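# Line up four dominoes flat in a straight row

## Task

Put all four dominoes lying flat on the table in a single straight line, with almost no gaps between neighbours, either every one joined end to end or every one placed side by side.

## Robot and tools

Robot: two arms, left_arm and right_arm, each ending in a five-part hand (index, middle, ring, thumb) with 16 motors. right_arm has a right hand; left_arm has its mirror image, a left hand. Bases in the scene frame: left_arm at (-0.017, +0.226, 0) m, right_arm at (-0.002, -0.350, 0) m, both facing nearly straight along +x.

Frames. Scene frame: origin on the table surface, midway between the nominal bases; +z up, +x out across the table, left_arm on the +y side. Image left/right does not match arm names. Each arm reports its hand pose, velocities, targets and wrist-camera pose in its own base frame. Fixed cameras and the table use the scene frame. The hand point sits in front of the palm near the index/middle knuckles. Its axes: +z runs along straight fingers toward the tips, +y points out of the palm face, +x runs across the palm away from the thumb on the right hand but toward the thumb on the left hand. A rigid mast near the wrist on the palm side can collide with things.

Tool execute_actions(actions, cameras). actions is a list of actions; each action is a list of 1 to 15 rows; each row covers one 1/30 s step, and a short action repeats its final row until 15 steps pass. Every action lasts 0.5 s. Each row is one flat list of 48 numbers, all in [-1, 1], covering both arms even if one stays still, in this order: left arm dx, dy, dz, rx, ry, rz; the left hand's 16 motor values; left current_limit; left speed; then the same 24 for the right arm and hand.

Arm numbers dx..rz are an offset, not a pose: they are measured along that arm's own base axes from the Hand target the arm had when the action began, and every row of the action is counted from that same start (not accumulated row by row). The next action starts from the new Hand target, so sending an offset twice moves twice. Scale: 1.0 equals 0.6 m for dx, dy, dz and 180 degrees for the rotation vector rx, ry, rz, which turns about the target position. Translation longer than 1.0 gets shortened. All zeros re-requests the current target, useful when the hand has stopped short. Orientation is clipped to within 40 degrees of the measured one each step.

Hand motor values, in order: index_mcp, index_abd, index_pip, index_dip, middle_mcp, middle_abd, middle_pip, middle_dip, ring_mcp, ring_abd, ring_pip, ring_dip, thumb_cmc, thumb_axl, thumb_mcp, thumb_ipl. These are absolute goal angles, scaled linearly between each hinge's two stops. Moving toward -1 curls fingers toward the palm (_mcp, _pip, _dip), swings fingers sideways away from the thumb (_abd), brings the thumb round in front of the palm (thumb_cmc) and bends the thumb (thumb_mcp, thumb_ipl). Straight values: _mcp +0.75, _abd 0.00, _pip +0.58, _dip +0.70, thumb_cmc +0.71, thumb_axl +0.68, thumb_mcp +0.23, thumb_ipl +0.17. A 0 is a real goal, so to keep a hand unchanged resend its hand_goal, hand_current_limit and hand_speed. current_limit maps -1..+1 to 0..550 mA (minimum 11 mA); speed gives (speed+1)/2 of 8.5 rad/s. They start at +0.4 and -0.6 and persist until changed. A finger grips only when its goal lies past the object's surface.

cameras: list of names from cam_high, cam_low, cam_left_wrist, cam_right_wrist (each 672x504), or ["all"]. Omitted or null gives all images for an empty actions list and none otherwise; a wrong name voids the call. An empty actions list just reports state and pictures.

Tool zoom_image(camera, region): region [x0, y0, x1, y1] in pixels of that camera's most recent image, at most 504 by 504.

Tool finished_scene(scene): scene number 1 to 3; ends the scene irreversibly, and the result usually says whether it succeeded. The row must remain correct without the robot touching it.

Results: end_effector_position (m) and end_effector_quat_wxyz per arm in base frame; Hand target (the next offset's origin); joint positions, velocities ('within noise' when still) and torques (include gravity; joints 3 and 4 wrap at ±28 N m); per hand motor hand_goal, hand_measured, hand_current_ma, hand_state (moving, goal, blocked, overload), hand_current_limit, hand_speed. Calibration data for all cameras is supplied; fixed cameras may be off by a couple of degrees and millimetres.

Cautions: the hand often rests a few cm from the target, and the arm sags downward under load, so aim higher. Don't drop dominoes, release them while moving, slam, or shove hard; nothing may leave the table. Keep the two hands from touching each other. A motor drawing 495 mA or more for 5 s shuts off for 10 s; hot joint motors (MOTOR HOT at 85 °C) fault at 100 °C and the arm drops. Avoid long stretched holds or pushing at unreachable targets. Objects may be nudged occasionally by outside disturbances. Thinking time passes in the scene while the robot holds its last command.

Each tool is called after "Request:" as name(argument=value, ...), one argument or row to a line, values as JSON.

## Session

Request:
execute_actions(
  actions=[],
)

Scene clock: 0.00 s.
left_arm: end_effector_position=(+0.6558, +0.2925, +0.3002) hand_goal=(+0.754, +0.000, +0.576, +0.696, +0.754, +0.000, +0.576, +0.696, +0.754, +0.000, +0.576, +0.696, +0.714, +0.678, +0.226, +0.168) hand_measured=(+0.754, +0.000, +0.576, +0.696, +0.754, +0.000, +0.576, +0.696, +0.754, +0.000, +0.576, +0.696, +0.714, +0.678, +0.226, +0.168) hand_current_ma=(+0, +0, +0, +0, +0, +0, +0, +0, +0, +0, +0, +0, +0, +0, +0, +0) hand_state=(goal, goal, goal, goal, goal, goal, goal, goal, goal, goal, goal, goal, goal, goal, goal, goal) hand_current_limit=0.40 hand_speed=-0.60 end_effector_quat_wxyz=(-0.239, +0.295, +0.797, +0.469) | right_arm: end_effector_position=(+0.6603, +0.3930, +0.3125) hand_goal=(+0.754, +0.000, +0.576, +0.696, +0.754, +0.000, +0.576, +0.696, +0.754, +0.000, +0.576, +0.696, +0.714, +0.678, +0.226, +0.168) hand_measured=(+0.754, +0.000, +0.576, +0.696, +0.754, +0.000, +0.576, +0.696, +0.754, +0.000, +0.576, +0.696, +0.714, +0.678, +0.226, +0.168) hand_current_ma=(+0, +0, +0, +0, +0, +0, +0, +0, +0, +0, +0, +0, +0, +0, +0, +0) hand_state=(goal, goal, goal, goal, goal, goal, goal, goal, goal, goal, goal, goal, goal, goal, goal, goal) hand_current_limit=0.40 hand_speed=-0.60 end_effector_quat_wxyz=(-0.117, +0.443, +0.609, +0.647)
Joint positions: left_arm=[0.157 2.042 1.904 -1.35 -1.108 -0.653] | right_arm=[0.479 1.784 1.294 0.322 -0.634 0.706]
Joint velocities: within noise
Joint torques (N m): no reading
Heat: left arm: hottest shoulder 29 °C; right arm: hottest elbow 28 °C.
Hand target: left_arm +0.6592, +0.2930, +0.3089; -0.231, +0.290, +0.799, +0.474 | right_arm +0.6634, +0.3946, +0.3397; -0.108, +0.427, +0.605, +0.663
camera_calibration:
cam_left_wrist: T_world_to_cam=[[0.0976185, -0.388399, -0.916306, 0.299595], [-0.603894, -0.754948, 0.255668, 0.490714], [-0.791064, 0.528394, -0.308249, 0.583813], [0, 0, 0, 1]] pos_world=[0.728927, 0.178343, 0.32902]
cam_right_wrist: T_world_to_cam=[[0.874225, -0.469436, -0.123939, -0.321979], [-0.443475, -0.668149, -0.597417, 0.701098], [0.197639, 0.57724, -0.792296, 0.0197417], [0, 0, 0, 1]] pos_world=[0.588499, 0.305894, 0.394583]

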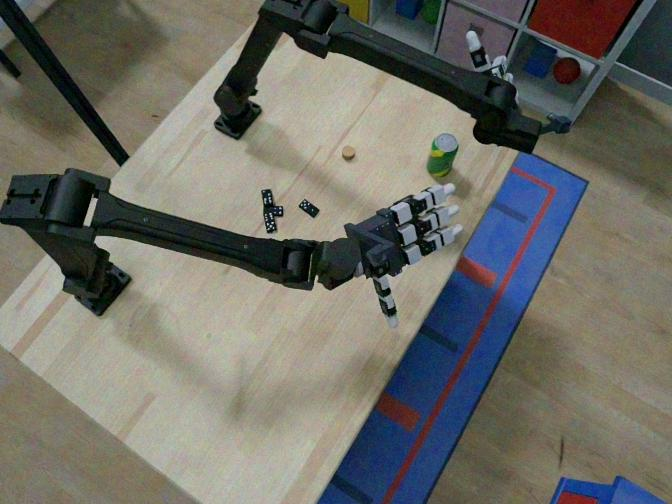

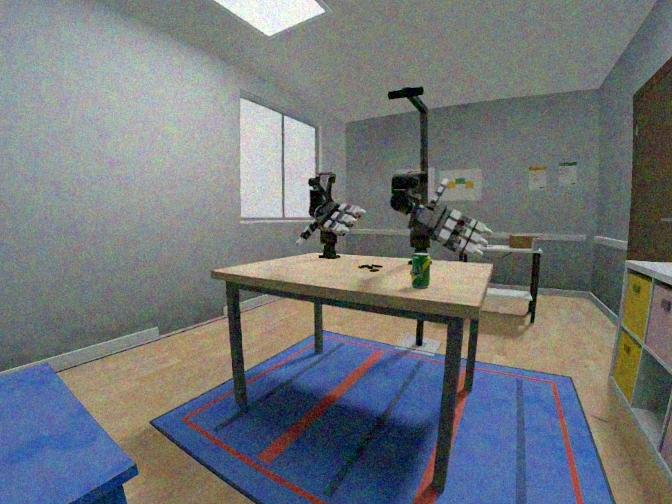

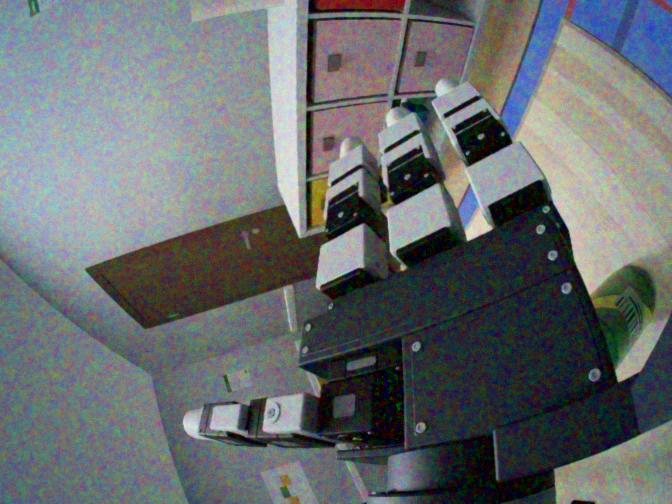

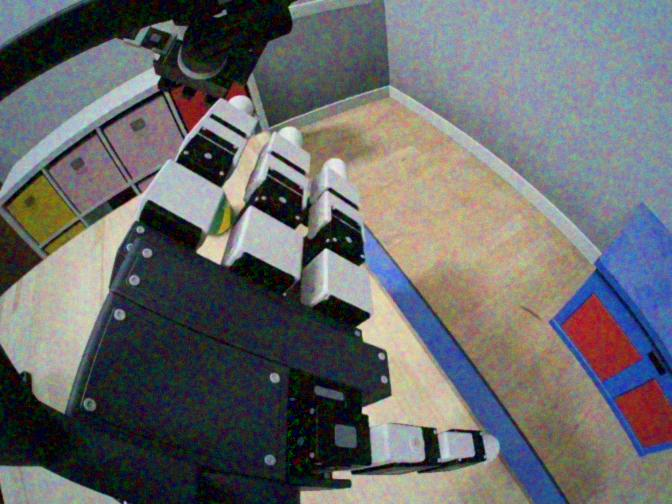

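Request:
execute_actions(
  actions=[],
)

Scene clock: 2.57 s.
left_arm: end_effector_position=(+0.6558, +0.2925, +0.3002) hand_goal=(+0.754, +0.000, +0.576, +0.696, +0.754, +0.000, +0.576, +0.696, +0.754, +0.000, +0.576, +0.696, +0.714, +0.678, +0.226, +0.168) hand_measured=(+0.756, +0.000, +0.576, +0.696, +0.756, +0.000, +0.576, +0.696, +0.756, +0.000, +0.576, +0.696, +0.716, +0.678, +0.226, +0.168) hand_current_ma=(+11, +0, +3, +0, +11, +0, +3, +0, +10, +0, +3, +0, +11, -3, -1, -2) hand_state=(goal, goal, goal, goal, goal, goal, goal, goal, goal, goal, goal, goal, goal, goal, goal, goal) hand_current_limit=0.40 hand_speed=-0.60 end_effector_quat_wxyz=(-0.239, +0.295, +0.797, +0.469) | right_arm: end_effector_position=(+0.6603, +0.3930, +0.3125) hand_goal=(+0.754, +0.000, +0.576, +0.696, +0.754, +0.000, +0.576, +0.696, +0.754, +0.000, +0.576, +0.696, +0.714, +0.678, +0.226, +0.168) hand_measured=(+0.758, +0.000, +0.576, +0.696, +0.758, +0.000, +0.576, +0.696, +0.758, +0.000, +0.576, +0.696, +0.718, +0.678, +0.226, +0.168) hand_current_ma=(+1, +0, +0, +0, +1, +0, +0, +0, +1, +0, +0, +0, +1, +0, +0, +0) hand_state=(goal, goal, goal, goal, goal, goal, goal, goal, goal, goal, goal, goal, goal, goal, goal, goal) hand_current_limit=0.40 hand_speed=-0.60 end_effector_quat_wxyz=(-0.117, +0.443, +0.609, +0.647)
Joint positions: left_arm=[0.157 2.042 1.904 -1.35 -1.108 -0.653] | right_arm=[0.479 1.784 1.294 0.322 -0.634 0.706]
Joint velocities: within noise
Joint torques (N m): left_arm=[-1.96 -22.42 9.25 0.59 -1.35 0.14] | right_arm=[-0.26 -18.73 12.23 2.03 -0.07 0]
Heat: left arm: hottest shoulder 29 °C; right arm: hottest elbow 28 °C.
Hand target: left_arm +0.6592, +0.2930, +0.3089; -0.231, +0.290, +0.799, +0.474 | right_arm +0.6634, +0.3946, +0.3397; -0.108, +0.427, +0.605, +0.663
camera_calibration:
cam_left_wrist: T_world_to_cam=[[0.0976185, -0.388399, -0.916306, 0.299595], [-0.603894, -0.754948, 0.255668, 0.490714], [-0.791064, 0.528394, -0.308249, 0.583813], [0, 0, 0, 1]] pos_world=[0.728927, 0.178343, 0.32902]
cam_right_wrist: T_world_to_cam=[[0.874225, -0.469436, -0.123939, -0.321979], [-0.443475, -0.668149, -0.597417, 0.701098], [0.197639, 0.57724, -0.792296, 0.0197417], [0, 0, 0, 1]] pos_world=[0.588499, 0.305894, 0.394583]

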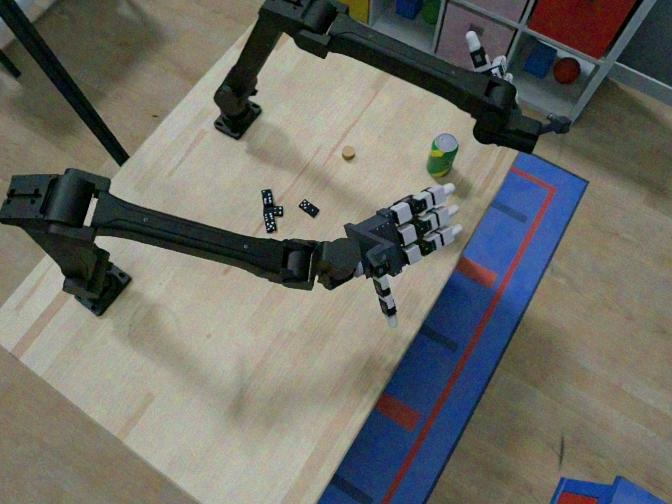

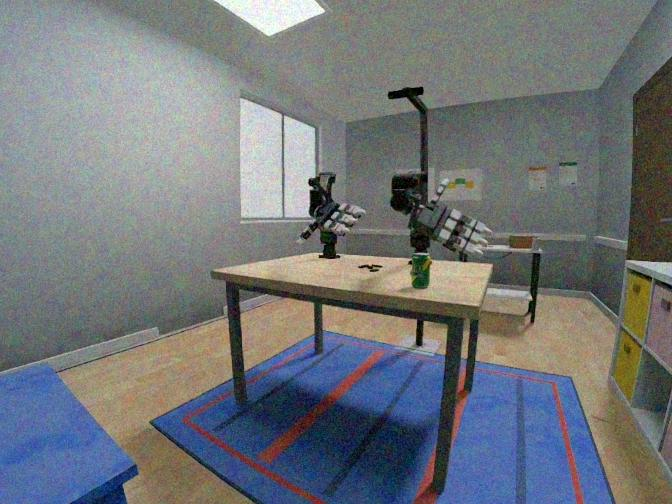

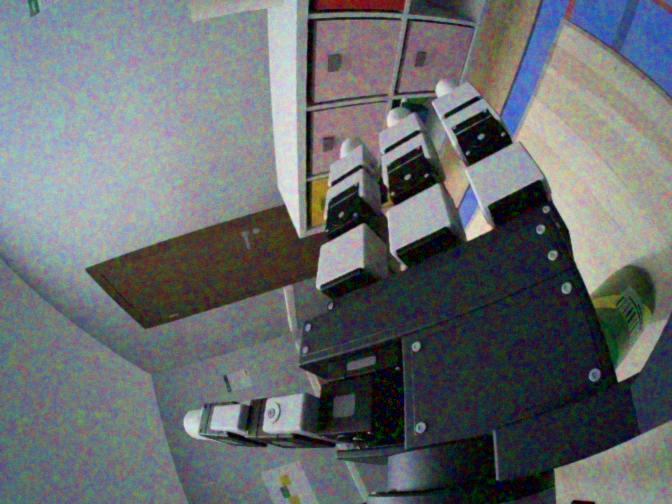

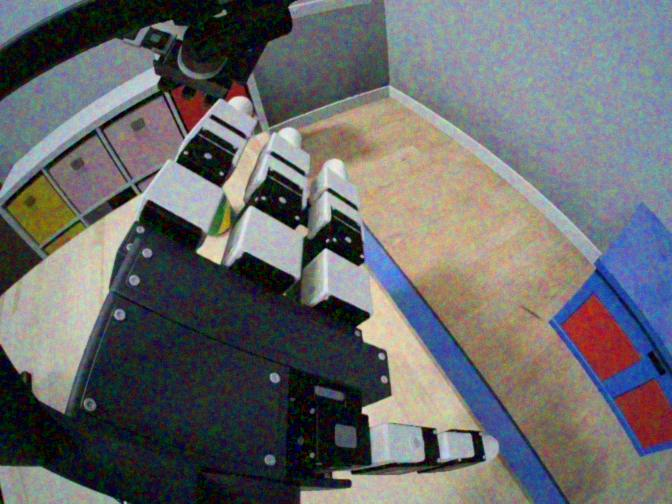

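Request:
zoom_image(
  camera="cam_high",
  region=[245, 180, 345, 245],
)

Scaled by 5.040 from the camera's 672x504 image, which has a finer 960x720 frame.

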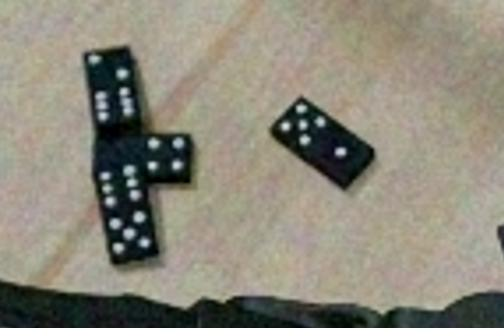

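Request:
execute_actions(
  actions=[
    [[-0.09,0.01,0.01,-0.0861,-0.0465,-0.0479,0.754,0,0.576,0.696,0.754,0,0.576,0.696,0.754,0,0.576,0.696,0.714,0.678,0.226,0.168,0.4,-0.6,-0.12,0.01,0.01,-0.153,0.037,0.037,0.754,0,0.576,0.696,0.754,0,0.576,0.696,0.98,0,0.98,0.98,0.714,0.678,0.226,0.168,0.4,-0.6]],
    [[-0.09,0.01,0.01,-0.0861,-0.0465,-0.0479,0.754,0,0.576,0.696,0.754,0,0.576,0.696,0.754,0,0.576,0.696,0.714,0.678,0.226,0.168,0.4,-0.6,-0.12,0.01,0.01,-0.153,0.037,0.037,0.754,0,0.576,0.696,0.754,0,0.576,0.696,0.98,0,0.98,0.98,0.714,0.678,0.226,0.168,0.4,-0.6]],
    [[-0.09,0.01,0.01,-0.0861,-0.0465,-0.0479,0.754,0,0.576,0.696,0.754,0,0.576,0.696,0.754,0,0.576,0.696,0.714,0.678,0.226,0.168,0.4,-0.6,-0.12,0.01,0,-0.153,0.037,0.037,0.754,0,0.576,0.696,0.754,0,0.576,0.696,0.98,0,0.98,0.98,0.714,0.678,0.226,0.168,0.4,-0.6]],
    [[-0.09,0.01,0.01,-0.0861,-0.0465,-0.0479,0.754,0,0.576,0.696,0.754,0,0.576,0.696,0.754,0,0.576,0.696,0.714,0.678,0.226,0.168,0.4,-0.6,-0.12,0.01,-0.01,0,0,0,0.754,0,0.576,0.696,0.754,0,0.576,0.696,0.98,0,0.98,0.98,0.714,0.678,0.226,0.168,0.4,-0.6]],
  ],
  cameras=["cam_high","cam_right_wrist"],
)

Scene clock: 14.07 s.
left_arm: end_effector_position=(+0.4393, +0.3143, +0.3268) hand_goal=(+0.754, +0.000, +0.576, +0.696, +0.754, +0.000, +0.576, +0.696, +0.754, +0.000, +0.576, +0.696, +0.714, +0.678, +0.226, +0.168) hand_measured=(+0.758, +0.000, +0.576, +0.696, +0.758, +0.000, +0.576, +0.696, +0.756, +0.000, +0.576, +0.696, +0.718, +0.678, +0.222, +0.168) hand_current_ma=(+14, +3, +3, +0, +13, +3, +3, +0, +13, +3, +3, +0, +15, -3, -18, -2) hand_state=(goal, goal, goal, goal, goal, goal, goal, goal, goal, goal, goal, goal, goal, goal, goal, goal) hand_current_limit=0.40 hand_speed=-0.60 end_effector_quat_wxyz=(+0.313, +0.426, +0.842, +0.108) | right_arm: end_effector_position=(+0.3759, +0.4273, +0.3407) hand_goal=(+0.754, +0.000, +0.576, +0.696, +0.754, +0.000, +0.576, +0.696, +0.980, +0.000, +0.980, +0.980, +0.714, +0.678, +0.226, +0.168) hand_measured=(+0.754, +0.000, +0.576, +0.696, +0.754, +0.000, +0.576, +0.696, +0.976, +0.000, +0.978, +0.978, +0.716, +0.678, +0.222, +0.168) hand_current_ma=(+0, +0, +0, +0, +0, +0, +0, +0, +0, +0, +0, +0, +0, +0, -1, +0) hand_state=(goal, goal, goal, goal, goal, goal, goal, goal, goal, goal, goal, goal, goal, goal, goal, goal) hand_current_limit=0.40 hand_speed=-0.60 end_effector_quat_wxyz=(+0.013, +0.378, +0.925, +0.036)
Joint positions: left_arm=[0.737 1.26 1.229 -1.065 0.501 -0.019] | right_arm=[0.908 1.579 1.77 -1.687 0.005 0.113]
Joint torques (N m): left_arm=[-0.97 -10.05 9.76 0.8 0.66 0.37] | right_arm=[-0.79 -14.92 8.49 -0.05 0.16 0.26]
Heat: left arm: hottest shoulder 30 °C; right arm: hottest elbow 30 °C.
Hand target: left_arm +0.4433, +0.3168, +0.3329; +0.313, +0.434, +0.837, +0.110 | right_arm +0.3752, +0.4187, +0.3456; +0.000, +0.389, +0.921, +0.000
Off the commanded pose: left_arm 0.008 m, 1 deg | right_arm 0.010 m, 5 deg.
joint sent to its limit (right arm) — joint 4 (wrist pitch), lower limit. The joint targets are off in orientation, not in position.
camera_calibration:
cam_right_wrist: T_world_to_cam=[[0.992444, -0.100834, 0.0699025, -0.321697], [-0.121784, -0.740304, 0.66115, 0.0957572], [-0.0149175, -0.664667, -0.74699, 0.673577], [0, 0, 0, 1]] pos_world=[0.340976, 0.486156, 0.462333]
Images, in order (width x height): cam_high 672x504, cam_right_wrist 672x504.

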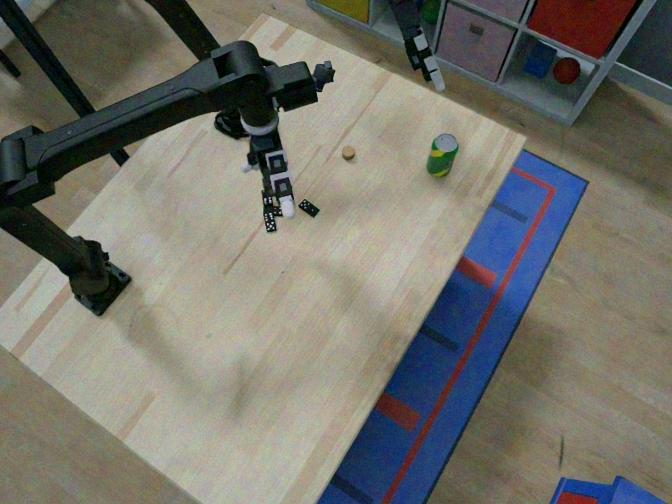

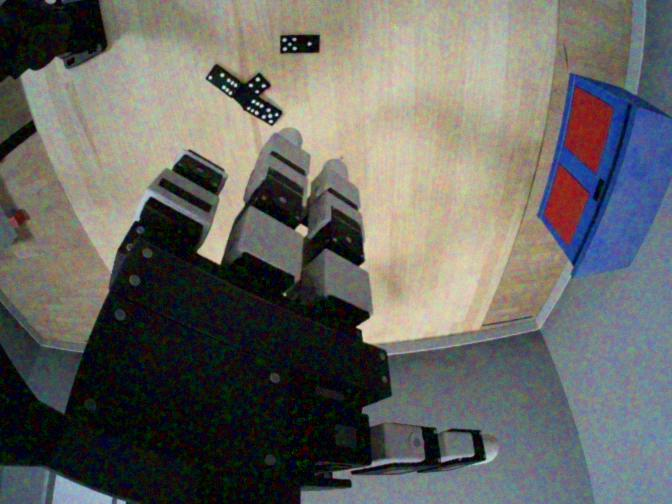

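Request:
zoom_image(
  camera="cam_right_wrist",
  region=[195, 25, 335, 130],
)

Scaled by 3.600 from the camera's 672x504 image, which has a finer 960x720 frame.

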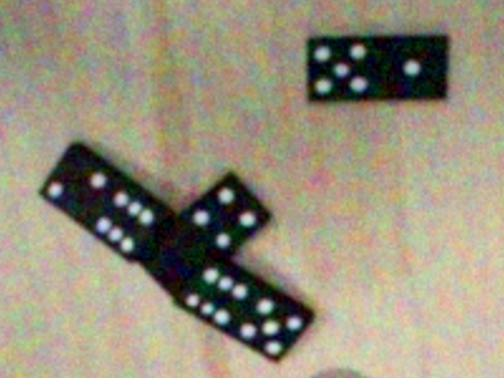

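Request:
execute_actions(
  actions=[
    [[0,0,0,0,0,0,0.754,0,0.576,0.696,0.754,0,0.576,0.696,0.754,0,0.576,0.696,0.714,0.678,0.226,0.168,0.4,-0.6,-0.099,0.017,-0.042,0,0,0.1644,0.754,0,0.576,0.696,0.754,0,0.576,0.696,0.98,0,0.98,0.98,0.714,0.678,0.226,0.168,0.4,-0.6]],
    [[0,0,0,0,0,0,0.754,0,0.576,0.696,0.754,0,0.576,0.696,0.754,0,0.576,0.696,0.714,0.678,0.226,0.168,0.4,-0.6,-0.099,0.017,-0.042,0,0,0.1644,0.754,0.22,0.576,0.696,0.754,-0.22,0.576,0.696,0.98,0,0.98,0.98,0.714,0.678,0.226,0.168,0.4,-0.6]],
    [[0,0,0,0,0,0,0.754,0,0.576,0.696,0.754,0,0.576,0.696,0.754,0,0.576,0.696,0.714,0.678,0.226,0.168,0.4,-0.6,-0.099,0.017,-0.042,0,0,0.1644,0.754,0.22,0.576,0.696,0.754,-0.22,0.576,0.696,0.98,0,0.98,0.98,0.714,0.678,0.226,0.168,0.4,-0.6]],
  ],
  cameras=["cam_high","cam_right_wrist"],
)

Request:
zoom_image(
  camera="cam_right_wrist",
  region=[200, 100, 452, 289],
)

Scene clock: 26.50 s.
left_arm: end_effector_position=(+0.4392, +0.3137, +0.3264) hand_goal=(+0.754, +0.000, +0.576, +0.696, +0.754, +0.000, +0.576, +0.696, +0.754, +0.000, +0.576, +0.696, +0.714, +0.678, +0.226, +0.168) hand_measured=(+0.758, +0.000, +0.576, +0.696, +0.758, +0.000, +0.576, +0.696, +0.756, +0.000, +0.576, +0.696, +0.718, +0.678, +0.222, +0.168) hand_current_ma=(+14, +3, +3, +0, +13, +3, +3, +0, +13, +3, +3, +0, +15, -3, -18, -2) hand_state=(goal, goal, goal, goal, goal, goal, goal, goal, goal, goal, goal, goal, goal, goal, goal, goal) hand_current_limit=0.40 hand_speed=-0.60 end_effector_quat_wxyz=(+0.313, +0.428, +0.841, +0.107) | right_arm: end_effector_position=(+0.1966, +0.4455, +0.2717) hand_goal=(+0.754, +0.220, +0.576, +0.696, +0.754, -0.220, +0.576, +0.696, +0.980, +0.000, +0.980, +0.980, +0.714, +0.678, +0.226, +0.168) hand_measured=(+0.754, +0.216, +0.576, +0.696, +0.754, -0.214, +0.576, +0.696, +0.976, +0.000, +0.978, +0.978, +0.716, +0.678, +0.222, +0.168) hand_current_ma=(+0, -1, +0, +0, +0, +1, +0, +0, -1, +0, +0, +0, +0, +0, -1, +0) hand_state=(goal, goal, goal, goal, goal, goal, goal, goal, goal, goal, goal, goal, goal, goal, goal, goal) hand_current_limit=0.40 hand_speed=-0.60 end_effector_quat_wxyz=(-0.001, -0.358, +0.934, -0.004)
Joint positions: left_arm=[0.737 1.26 1.229 -1.068 0.502 -0.015] | right_arm=[1.001 1.483 1.499 -1.593 0.005 -1.301]
Joint torques (N m): left_arm=[-1.03 -9 9.91 0.96 0.64 0.26] | right_arm=[-0.38 -11.34 9.09 0.51 -0.09 -0.06]
Heat: left arm: hottest elbow 31 °C; right arm: hottest elbow 31 °C.
Hand target: left_arm +0.4433, +0.3168, +0.3330; +0.313, +0.434, +0.837, +0.111 | right_arm +0.1972, +0.4492, +0.2702; +0.000, -0.366, +0.930, +0.001
Off the commanded pose: left_arm 0.008 m, 1 deg | right_arm 0.004 m, 1 deg.
camera_calibration:
cam_right_wrist: T_world_to_cam=[[0.161333, 0.986742, 0.0176716, -0.443996], [0.694558, -0.126246, 0.708274, -0.313814], [0.701114, -0.101994, -0.705717, 0.228768], [0, 0, 0, 1]] pos_world=[0.129201, 0.421824, 0.391557]
Images, in order (width x height): cam_high 672x504, cam_right_wrist 672x504.

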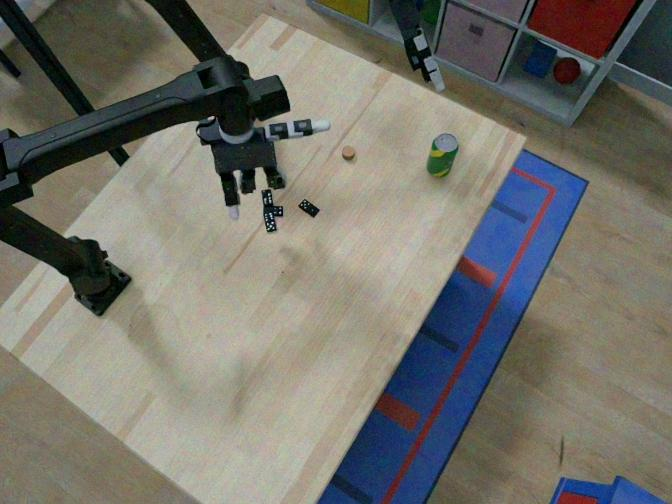

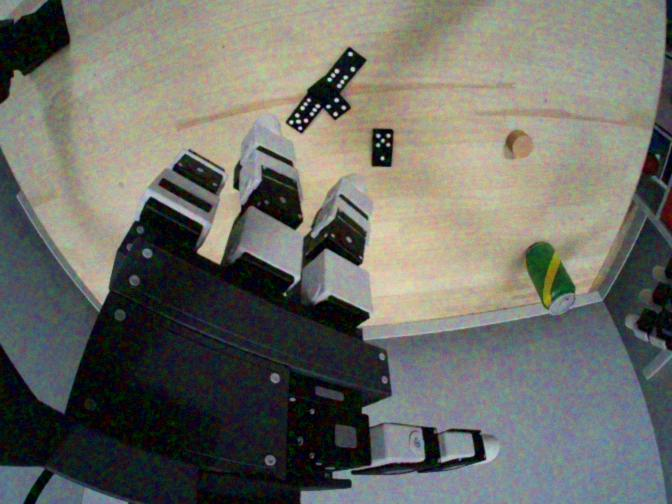

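Scaled by 2.000 from the camera's 672x504 image, which has a finer 960x720 frame.

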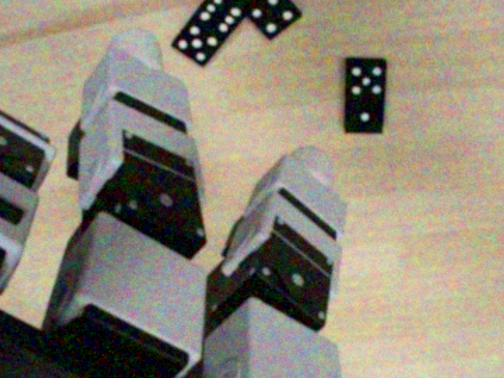

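Request:
zoom_image(
  camera="cam_right_wrist",
  region=[278, 40, 404, 170],
)

Scaled by 3.877 from the camera's 672x504 image, which has a finer 960x720 frame.

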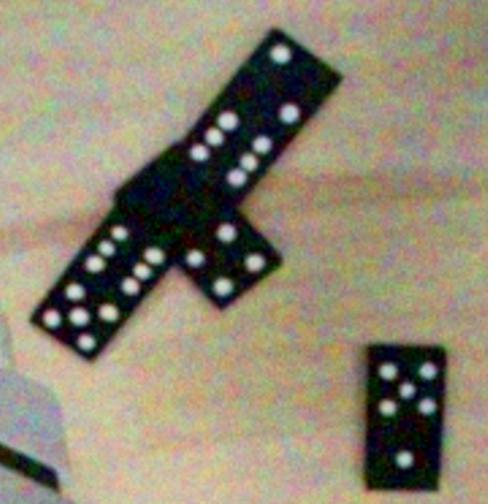

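Request:
execute_actions(
  actions=[
    [[0,0,0,0,0,0,0.754,0,0.576,0.696,0.754,0,0.576,0.696,0.754,0,0.576,0.696,0.714,0.678,0.226,0.168,0.4,-0.6,0.026,0.052,-0.142,0,0,-0.064,0.754,0.22,0.576,0.696,0.754,-0.22,0.576,0.696,0.98,0,0.98,0.98,0.714,0.678,0.226,0.168,0.4,-0.6]],
  ],
  cameras=["cam_high","cam_right_wrist"],
)

Request:
zoom_image(
  camera="cam_right_wrist",
  region=[230, 60, 440, 210],
)

Scene clock: 33.00 s.
left_arm: end_effector_position=(+0.4392, +0.3137, +0.3264) hand_goal=(+0.754, +0.000, +0.576, +0.696, +0.754, +0.000, +0.576, +0.696, +0.754, +0.000, +0.576, +0.696, +0.714, +0.678, +0.226, +0.168) hand_measured=(+0.758, +0.000, +0.576, +0.696, +0.758, +0.000, +0.576, +0.696, +0.756, +0.000, +0.576, +0.696, +0.718, +0.678, +0.222, +0.168) hand_current_ma=(+14, +3, +3, +0, +13, +3, +3, +0, +13, +3, +3, +0, +15, -3, -18, -2) hand_state=(goal, goal, goal, goal, goal, goal, goal, goal, goal, goal, goal, goal, goal, goal, goal, goal) hand_current_limit=0.40 hand_speed=-0.60 end_effector_quat_wxyz=(+0.313, +0.428, +0.841, +0.107) | right_arm: end_effector_position=(+0.2127, +0.4747, +0.1768) hand_goal=(+0.754, +0.220, +0.576, +0.696, +0.754, -0.220, +0.576, +0.696, +0.980, +0.000, +0.980, +0.980, +0.714, +0.678, +0.226, +0.168) hand_measured=(+0.754, +0.216, +0.576, +0.696, +0.754, -0.216, +0.576, +0.696, +0.976, +0.000, +0.978, +0.978, +0.714, +0.678, +0.222, +0.168) hand_current_ma=(+0, +0, +0, +0, +0, +1, +0, +0, -1, +0, +0, +0, +0, +0, -1, +0) hand_state=(goal, goal, goal, goal, goal, goal, goal, goal, goal, goal, goal, goal, goal, goal, goal, goal) hand_current_limit=0.40 hand_speed=-0.60 end_effector_quat_wxyz=(-0.009, -0.276, +0.961, -0.010)
Joint positions: left_arm=[0.737 1.26 1.229 -1.068 0.502 -0.015] | right_arm=[1.024 1.576 1.357 -1.379 0.002 -1.106]
Joint torques (N m): left_arm=[-1.73 -8.82 10.29 0.88 0.59 0.34] | right_arm=[0.21 -14.04 9.02 0.43 -0.07 0.28]
Heat: left arm: hottest elbow 31 °C; right arm: hottest elbow 32 °C.
Hand target: left_arm +0.4433, +0.3168, +0.3330; +0.313, +0.434, +0.837, +0.111 | right_arm +0.2127, +0.4805, +0.1850; +0.000, -0.271, +0.963, +0.001
Off the commanded pose: left_arm 0.008 m, 1 deg | right_arm 0.010 m, 2 deg.
camera_calibration:
cam_right_wrist: T_world_to_cam=[[0.328001, 0.944676, -0.00178041, -0.485815], [0.671209, -0.231723, 0.704118, -0.198197], [0.664751, -0.232146, -0.71008, 0.223867], [0, 0, 0, 1]] pos_world=[0.143564, 0.464981, 0.297653]
Images, in order (width x height): cam_high 672x504, cam_right_wrist 672x504.

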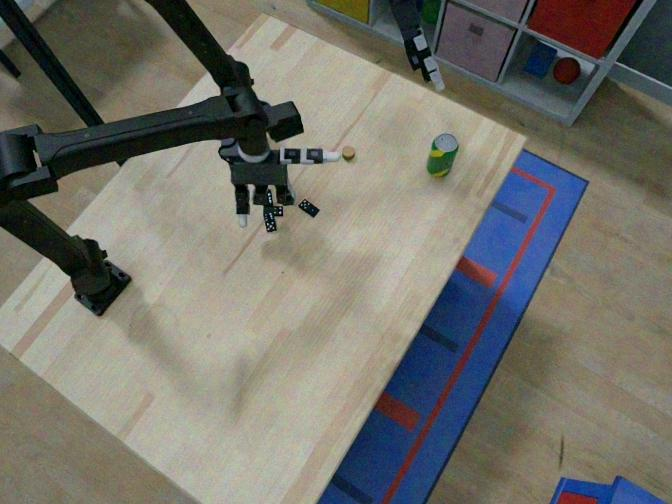

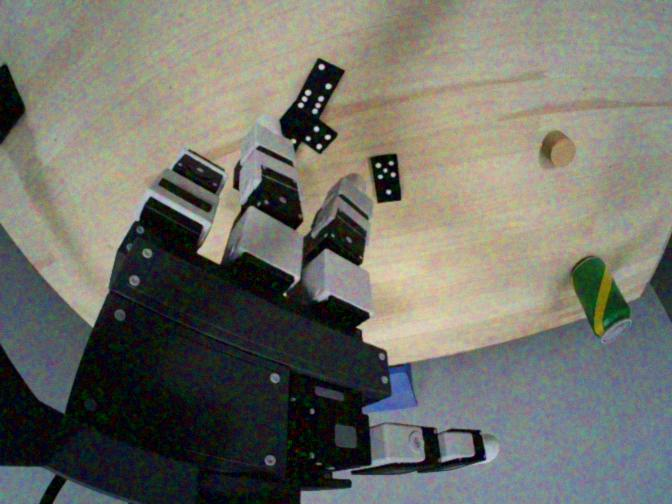

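Scaled by 2.400 from the camera's 672x504 image, which has a finer 960x720 frame.

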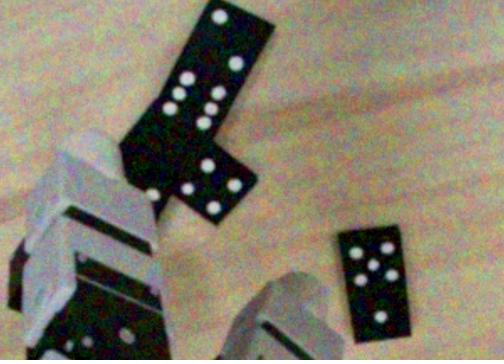

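Request:
execute_actions(
  actions=[
    [[0,0,0,0,0,0,0.754,0,0.576,0.696,0.754,0,0.576,0.696,0.754,0,0.576,0.696,0.714,0.678,0.226,0.168,0.4,-0.6,-0.0053,-0.0125,-0.0417,0,0,0,0.754,0.22,0.576,0.696,0.754,-0.22,0.576,0.696,0.98,0,0.98,0.98,0.714,0.678,0.226,0.168,0.4,-0.6]],
  ],
  cameras=["cam_high","cam_right_wrist"],
)

Request:
zoom_image(
  camera="cam_right_wrist",
  region=[230, 60, 440, 210],
)

Request:
zoom_image(
  camera="cam_high",
  region=[235, 185, 335, 245],
)

Scene clock: 35.73 s.
left_arm: end_effector_position=(+0.4392, +0.3137, +0.3264) hand_goal=(+0.754, +0.000, +0.576, +0.696, +0.754, +0.000, +0.576, +0.696, +0.754, +0.000, +0.576, +0.696, +0.714, +0.678, +0.226, +0.168) hand_measured=(+0.758, +0.000, +0.576, +0.696, +0.758, +0.000, +0.576, +0.696, +0.756, +0.000, +0.576, +0.696, +0.718, +0.678, +0.222, +0.168) hand_current_ma=(+14, +3, +3, +0, +13, +3, +3, +0, +13, +3, +3, +0, +15, -3, -18, -2) hand_state=(goal, goal, goal, goal, goal, goal, goal, goal, goal, goal, goal, goal, goal, goal, goal, goal) hand_current_limit=0.40 hand_speed=-0.60 end_effector_quat_wxyz=(+0.313, +0.428, +0.841, +0.107) | right_arm: end_effector_position=(+0.2102, +0.4706, +0.1542) hand_goal=(+0.754, +0.220, +0.576, +0.696, +0.754, -0.220, +0.576, +0.696, +0.980, +0.000, +0.980, +0.980, +0.714, +0.678, +0.226, +0.168) hand_measured=(+0.754, +0.216, +0.576, +0.696, +0.754, -0.216, +0.576, +0.696, +0.976, +0.000, +0.978, +0.978, +0.714, +0.678, +0.222, +0.168) hand_current_ma=(+0, +0, +0, +0, +0, +1, +0, +0, -1, +0, +0, +0, +0, +0, -1, +0) hand_state=(goal, goal, goal, goal, goal, goal, goal, goal, goal, goal, goal, goal, goal, goal, goal, goal) hand_current_limit=0.40 hand_speed=-0.60 end_effector_quat_wxyz=(-0.007, -0.276, +0.961, -0.008)
Joint positions: left_arm=[0.737 1.26 1.229 -1.068 0.502 -0.015] | right_arm=[1.024 1.574 1.293 -1.31 0.002 -1.105]
Joint torques (N m): left_arm=[-0.91 -9.11 10.28 1.03 0.63 0.32] | right_arm=[0.15 -14.21 8.08 0.47 -0.04 0.25]
Heat: left arm: hottest elbow 31 °C; right arm: hottest elbow 32 °C.
Hand target: left_arm +0.4433, +0.3168, +0.3330; +0.313, +0.434, +0.837, +0.111 | right_arm +0.2095, +0.4730, +0.1600; +0.000, -0.271, +0.963, +0.000
Off the commanded pose: left_arm 0.008 m, 1 deg | right_arm 0.006 m, 1 deg.
camera_calibration:
cam_right_wrist: T_world_to_cam=[[0.328339, 0.944548, 0.00462689, -0.482141], [0.668704, -0.235906, 0.705113, -0.179302], [0.667105, -0.228422, -0.70908, 0.206037], [0, 0, 0, 1]] pos_world=[0.140758, 0.46017, 0.274756]
Images, in order (width x height): cam_high 672x504, cam_right_wrist 672x504.

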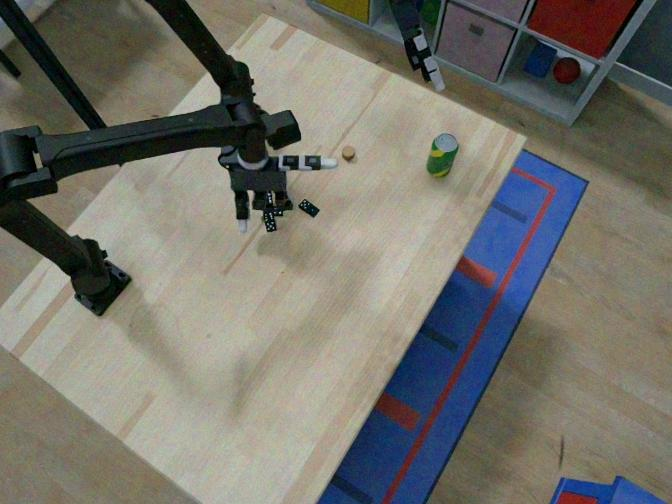

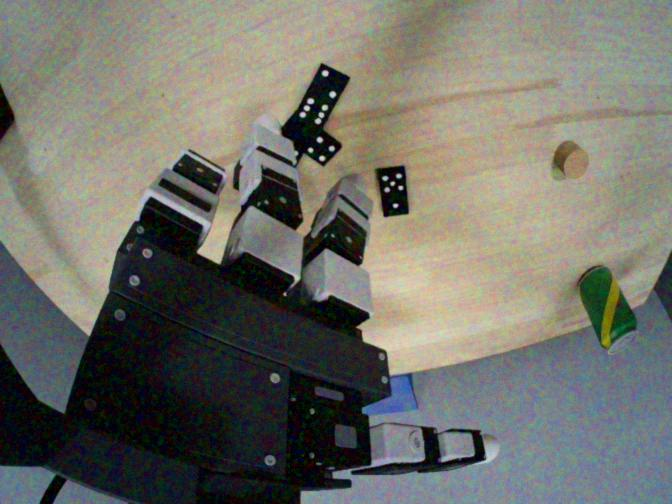

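Scaled by 2.400 from the camera's 672x504 image, which has a finer 960x720 frame.

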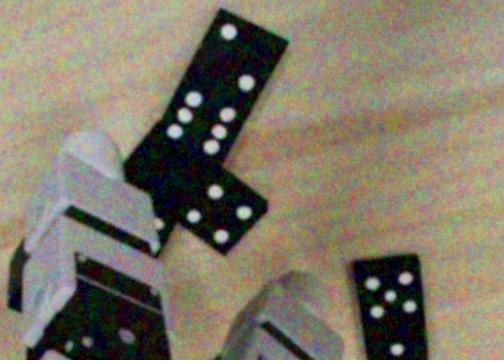

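Scaled by 5.040 from the camera's 672x504 image, which has a finer 960x720 frame.

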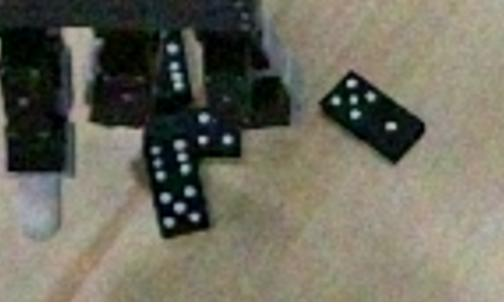

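Request:
execute_actions(
  actions=[
    [[0,0,0,0,0,0,0.754,0,0.576,0.696,0.754,0,0.576,0.696,0.754,0,0.576,0.696,0.714,0.678,0.226,0.168,0.4,-0.6,-0.0057,-0.0022,-0.030,0,0,0,0.754,0.22,0.576,0.696,0.754,-0.22,0.576,0.696,0.98,0,0.98,0.98,0.714,0.678,0.226,0.168,0.4,-0.6]],
  ],
  cameras=["cam_high","cam_right_wrist"],
)

Request:
zoom_image(
  camera="cam_right_wrist",
  region=[230, 60, 440, 210],
)

Request:
zoom_image(
  camera="cam_high",
  region=[235, 185, 335, 245],
)

Scene clock: 37.70 s.
left_arm: end_effector_position=(+0.4392, +0.3137, +0.3264) hand_goal=(+0.754, +0.000, +0.576, +0.696, +0.754, +0.000, +0.576, +0.696, +0.754, +0.000, +0.576, +0.696, +0.714, +0.678, +0.226, +0.168) hand_measured=(+0.758, +0.000, +0.576, +0.696, +0.758, +0.000, +0.576, +0.696, +0.756, +0.000, +0.576, +0.696, +0.718, +0.678, +0.222, +0.168) hand_current_ma=(+14, +3, +3, +0, +13, +3, +3, +0, +13, +3, +3, +0, +15, -3, -18, -2) hand_state=(goal, goal, goal, goal, goal, goal, goal, goal, goal, goal, goal, goal, goal, goal, goal, goal) hand_current_limit=0.40 hand_speed=-0.60 end_effector_quat_wxyz=(+0.313, +0.428, +0.841, +0.107) | right_arm: end_effector_position=(+0.2076, +0.4689, +0.1397) hand_goal=(+0.754, +0.220, +0.576, +0.696, +0.754, -0.220, +0.576, +0.696, +0.980, +0.000, +0.980, +0.980, +0.714, +0.678, +0.226, +0.168) hand_measured=(+0.754, +0.216, +0.576, +0.696, +0.754, -0.216, +0.576, +0.696, +0.976, +0.000, +0.978, +0.978, +0.714, +0.678, +0.222, +0.168) hand_current_ma=(+0, +0, +0, +0, +0, +1, +0, +0, -1, +0, +0, +0, +0, +0, -1, +0) hand_state=(goal, goal, goal, goal, goal, goal, goal, goal, goal, goal, goal, goal, goal, goal, goal, goal) hand_current_limit=0.40 hand_speed=-0.60 end_effector_quat_wxyz=(-0.004, -0.276, +0.961, -0.005)
Joint positions: left_arm=[0.737 1.26 1.229 -1.068 0.502 -0.015] | right_arm=[1.027 1.574 1.252 -1.262 0.002 -1.102]
Joint torques (N m): left_arm=[-1.26 -9.82 10.07 1.06 0.63 0.31] | right_arm=[0.38 -13.33 7.95 0.47 -0.04 0.26]
Heat: left arm: hottest elbow 31 °C; right arm: hottest elbow 32 °C.
Hand target: left_arm +0.4433, +0.3168, +0.3330; +0.313, +0.434, +0.837, +0.111 | right_arm +0.2060, +0.4716, +0.1419; +0.000, -0.271, +0.963, +0.000
Off the commanded pose: left_arm 0.008 m, 1 deg | right_arm 0.004 m, 1 deg.
camera_calibration:
cam_right_wrist: T_world_to_cam=[[0.328698, 0.944362, 0.0117514, -0.480591], [0.665913, -0.240568, 0.706177, -0.165118], [0.669714, -0.224294, -0.707938, 0.19452], [0, 0, 0, 1]] pos_world=[0.137651, 0.457759, 0.259959]
Images, in order (width x height): cam_high 672x504, cam_right_wrist 672x504.

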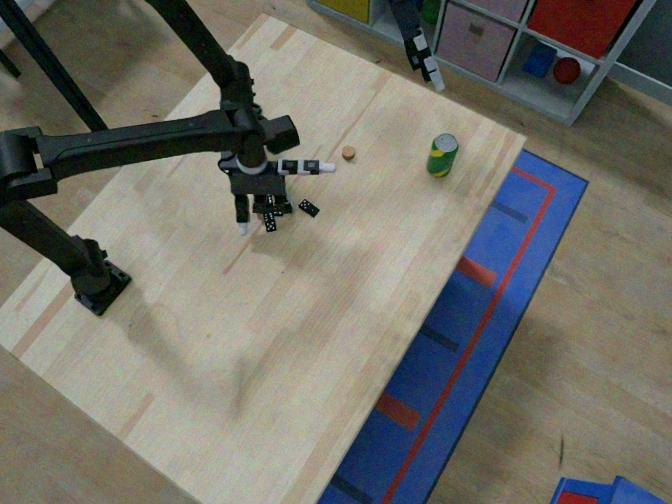

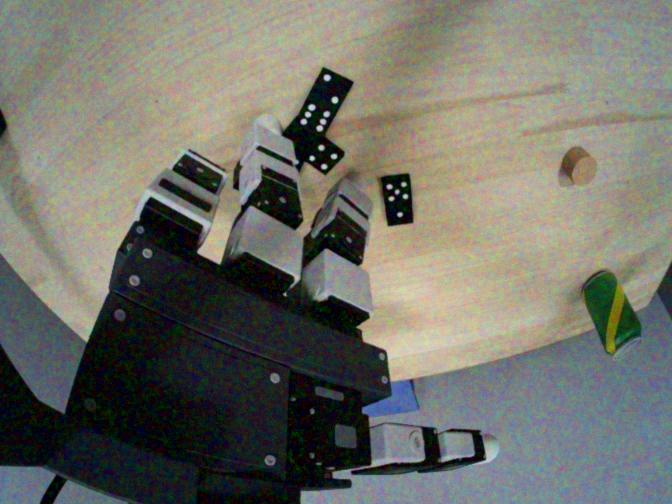

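Scaled by 2.400 from the camera's 672x504 image, which has a finer 960x720 frame.

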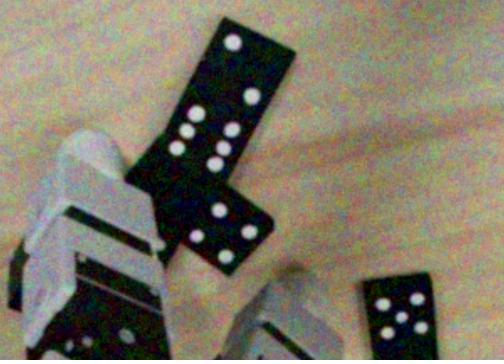

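Scaled by 5.040 from the camera's 672x504 image, which has a finer 960x720 frame.

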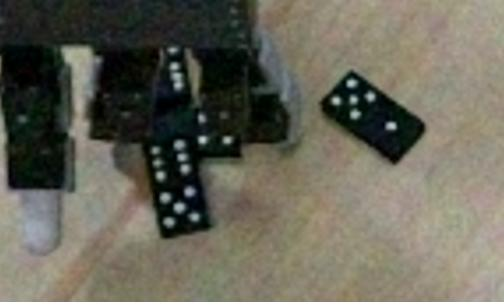

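Request:
zoom_image(
  camera="cam_high",
  region=[250, 195, 305, 236],
)

Request:
zoom_image(
  camera="cam_right_wrist",
  region=[230, 95, 390, 215],
)

Scaled by 9.164 from the camera's 672x504 image, which has a finer 960x720 frame.

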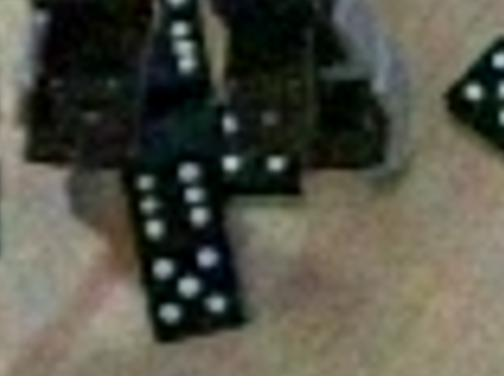

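Scaled by 3.150 from the camera's 672x504 image, which has a finer 960x720 frame.

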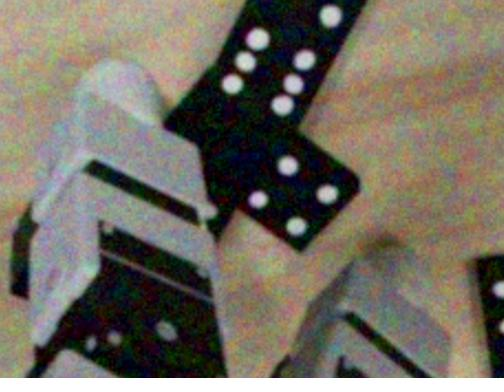

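Request:
execute_actions(
  actions=[
    [[0,0,0,0,0,0,0.754,0,0.576,0.696,0.754,0,0.576,0.696,0.754,0,0.576,0.696,0.714,0.678,0.226,0.168,0.4,-0.6,-0.0125,0.0055,0.002,0,0,0,0.754,0.22,0.576,0.696,0.754,-0.22,0.576,0.696,0.98,0,0.98,0.98,0.714,0.678,0.226,0.168,0.4,-0.6]],
  ],
  cameras=["cam_high","cam_right_wrist"],
)

Request:
zoom_image(
  camera="cam_right_wrist",
  region=[230, 95, 390, 215],
)

Request:
zoom_image(
  camera="cam_high",
  region=[250, 195, 305, 236],
)

Scene clock: 44.90 s.
left_arm: end_effector_position=(+0.4392, +0.3137, +0.3264) hand_goal=(+0.754, +0.000, +0.576, +0.696, +0.754, +0.000, +0.576, +0.696, +0.754, +0.000, +0.576, +0.696, +0.714, +0.678, +0.226, +0.168) hand_measured=(+0.758, +0.000, +0.576, +0.696, +0.758, +0.000, +0.576, +0.696, +0.756, +0.000, +0.576, +0.696, +0.718, +0.678, +0.222, +0.168) hand_current_ma=(+14, +3, +3, +0, +13, +3, +3, +0, +13, +3, +3, +0, +15, -3, -18, -2) hand_state=(goal, goal, goal, goal, goal, goal, goal, goal, goal, goal, goal, goal, goal, goal, goal, goal) hand_current_limit=0.40 hand_speed=-0.60 end_effector_quat_wxyz=(+0.313, +0.428, +0.841, +0.107) | right_arm: end_effector_position=(+0.2001, +0.4733, +0.1397) hand_goal=(+0.754, +0.220, +0.576, +0.696, +0.754, -0.220, +0.576, +0.696, +0.980, +0.000, +0.980, +0.980, +0.714, +0.678, +0.226, +0.168) hand_measured=(+0.754, +0.216, +0.576, +0.696, +0.754, -0.216, +0.576, +0.696, +0.976, +0.000, +0.978, +0.978, +0.714, +0.678, +0.222, +0.168) hand_current_ma=(+0, +0, +0, +0, +0, +1, +0, +0, -1, +0, +0, +0, +0, +0, -1, +0) hand_state=(goal, goal, goal, goal, goal, goal, goal, goal, goal, goal, goal, goal, goal, goal, goal, goal) hand_current_limit=0.40 hand_speed=-0.60 end_effector_quat_wxyz=(-0.004, -0.276, +0.961, -0.005)
Joint positions: left_arm=[0.737 1.26 1.229 -1.068 0.502 -0.015] | right_arm=[1.046 1.574 1.252 -1.262 0.002 -1.084]
Joint torques (N m): left_arm=[-2.26 -9.11 10.02 0.9 0.65 0.35] | right_arm=[0.26 -13.63 7.91 0.4 -0.04 0.27]
Heat: left arm: hottest elbow 32 °C; right arm: hottest elbow 32 °C.
Hand target: left_arm +0.4433, +0.3168, +0.3330; +0.313, +0.434, +0.837, +0.111 | right_arm +0.1986, +0.4749, +0.1430; +0.000, -0.271, +0.963, +0.000
Off the commanded pose: left_arm 0.008 m, 1 deg | right_arm 0.004 m, 1 deg.
camera_calibration:
cam_right_wrist: T_world_to_cam=[[0.327575, 0.944753, 0.0117105, -0.482207], [0.666037, -0.239691, 0.706358, -0.159556], [0.670141, -0.223586, -0.707758, 0.200079], [0, 0, 0, 1]] pos_world=[0.130149, 0.462057, 0.259958]
Images, in order (width x height): cam_high 672x504, cam_right_wrist 672x504.

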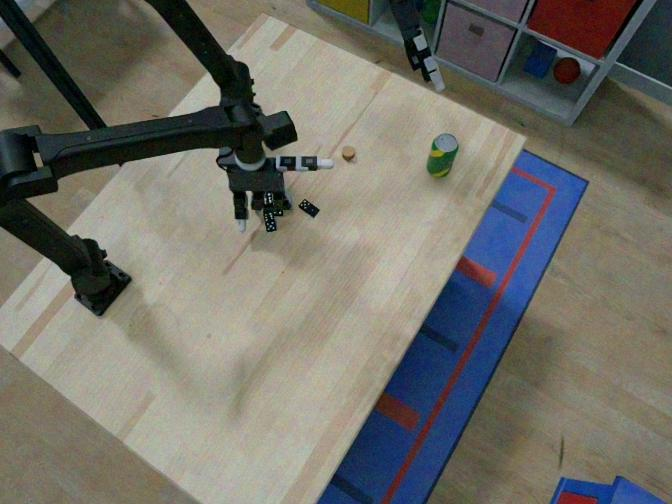

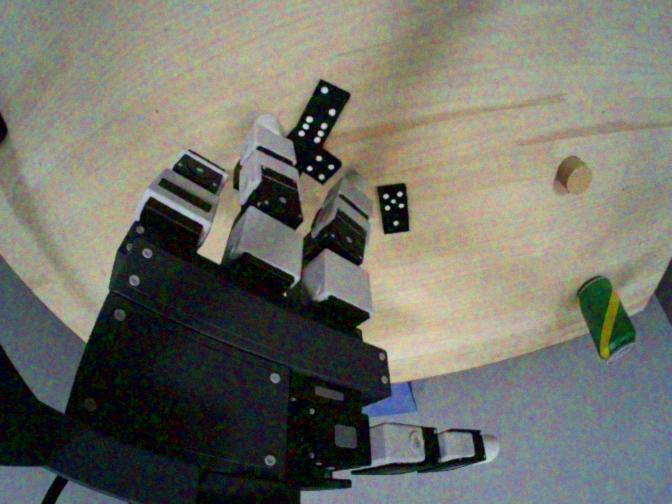

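Scaled by 3.150 from the camera's 672x504 image, which has a finer 960x720 frame.

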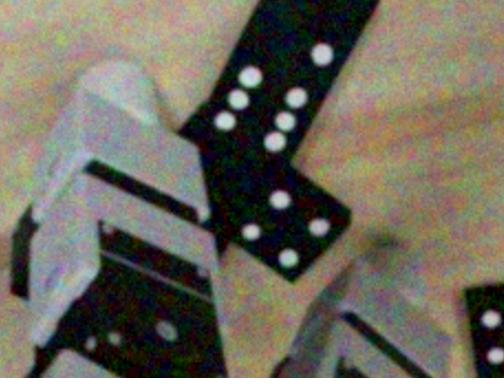

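Scaled by 9.164 from the camera's 672x504 image, which has a finer 960x720 frame.

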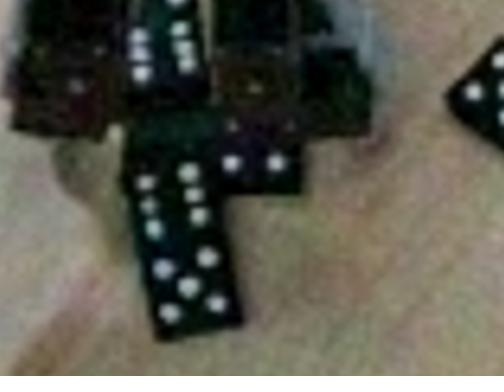

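Request:
zoom_image(
  camera="cam_high",
  region=[250, 180, 300, 230],
)

Scaled by 10.080 from the camera's 672x504 image, which has a finer 960x720 frame.

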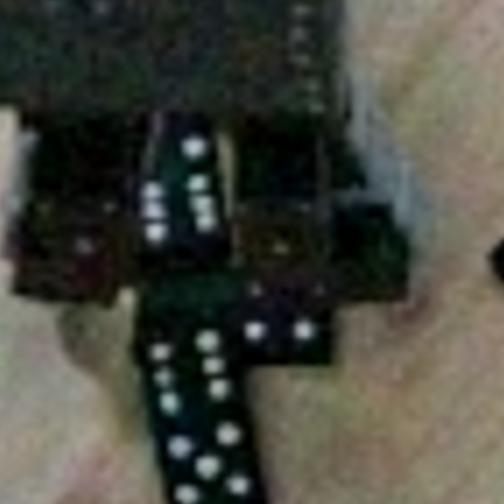

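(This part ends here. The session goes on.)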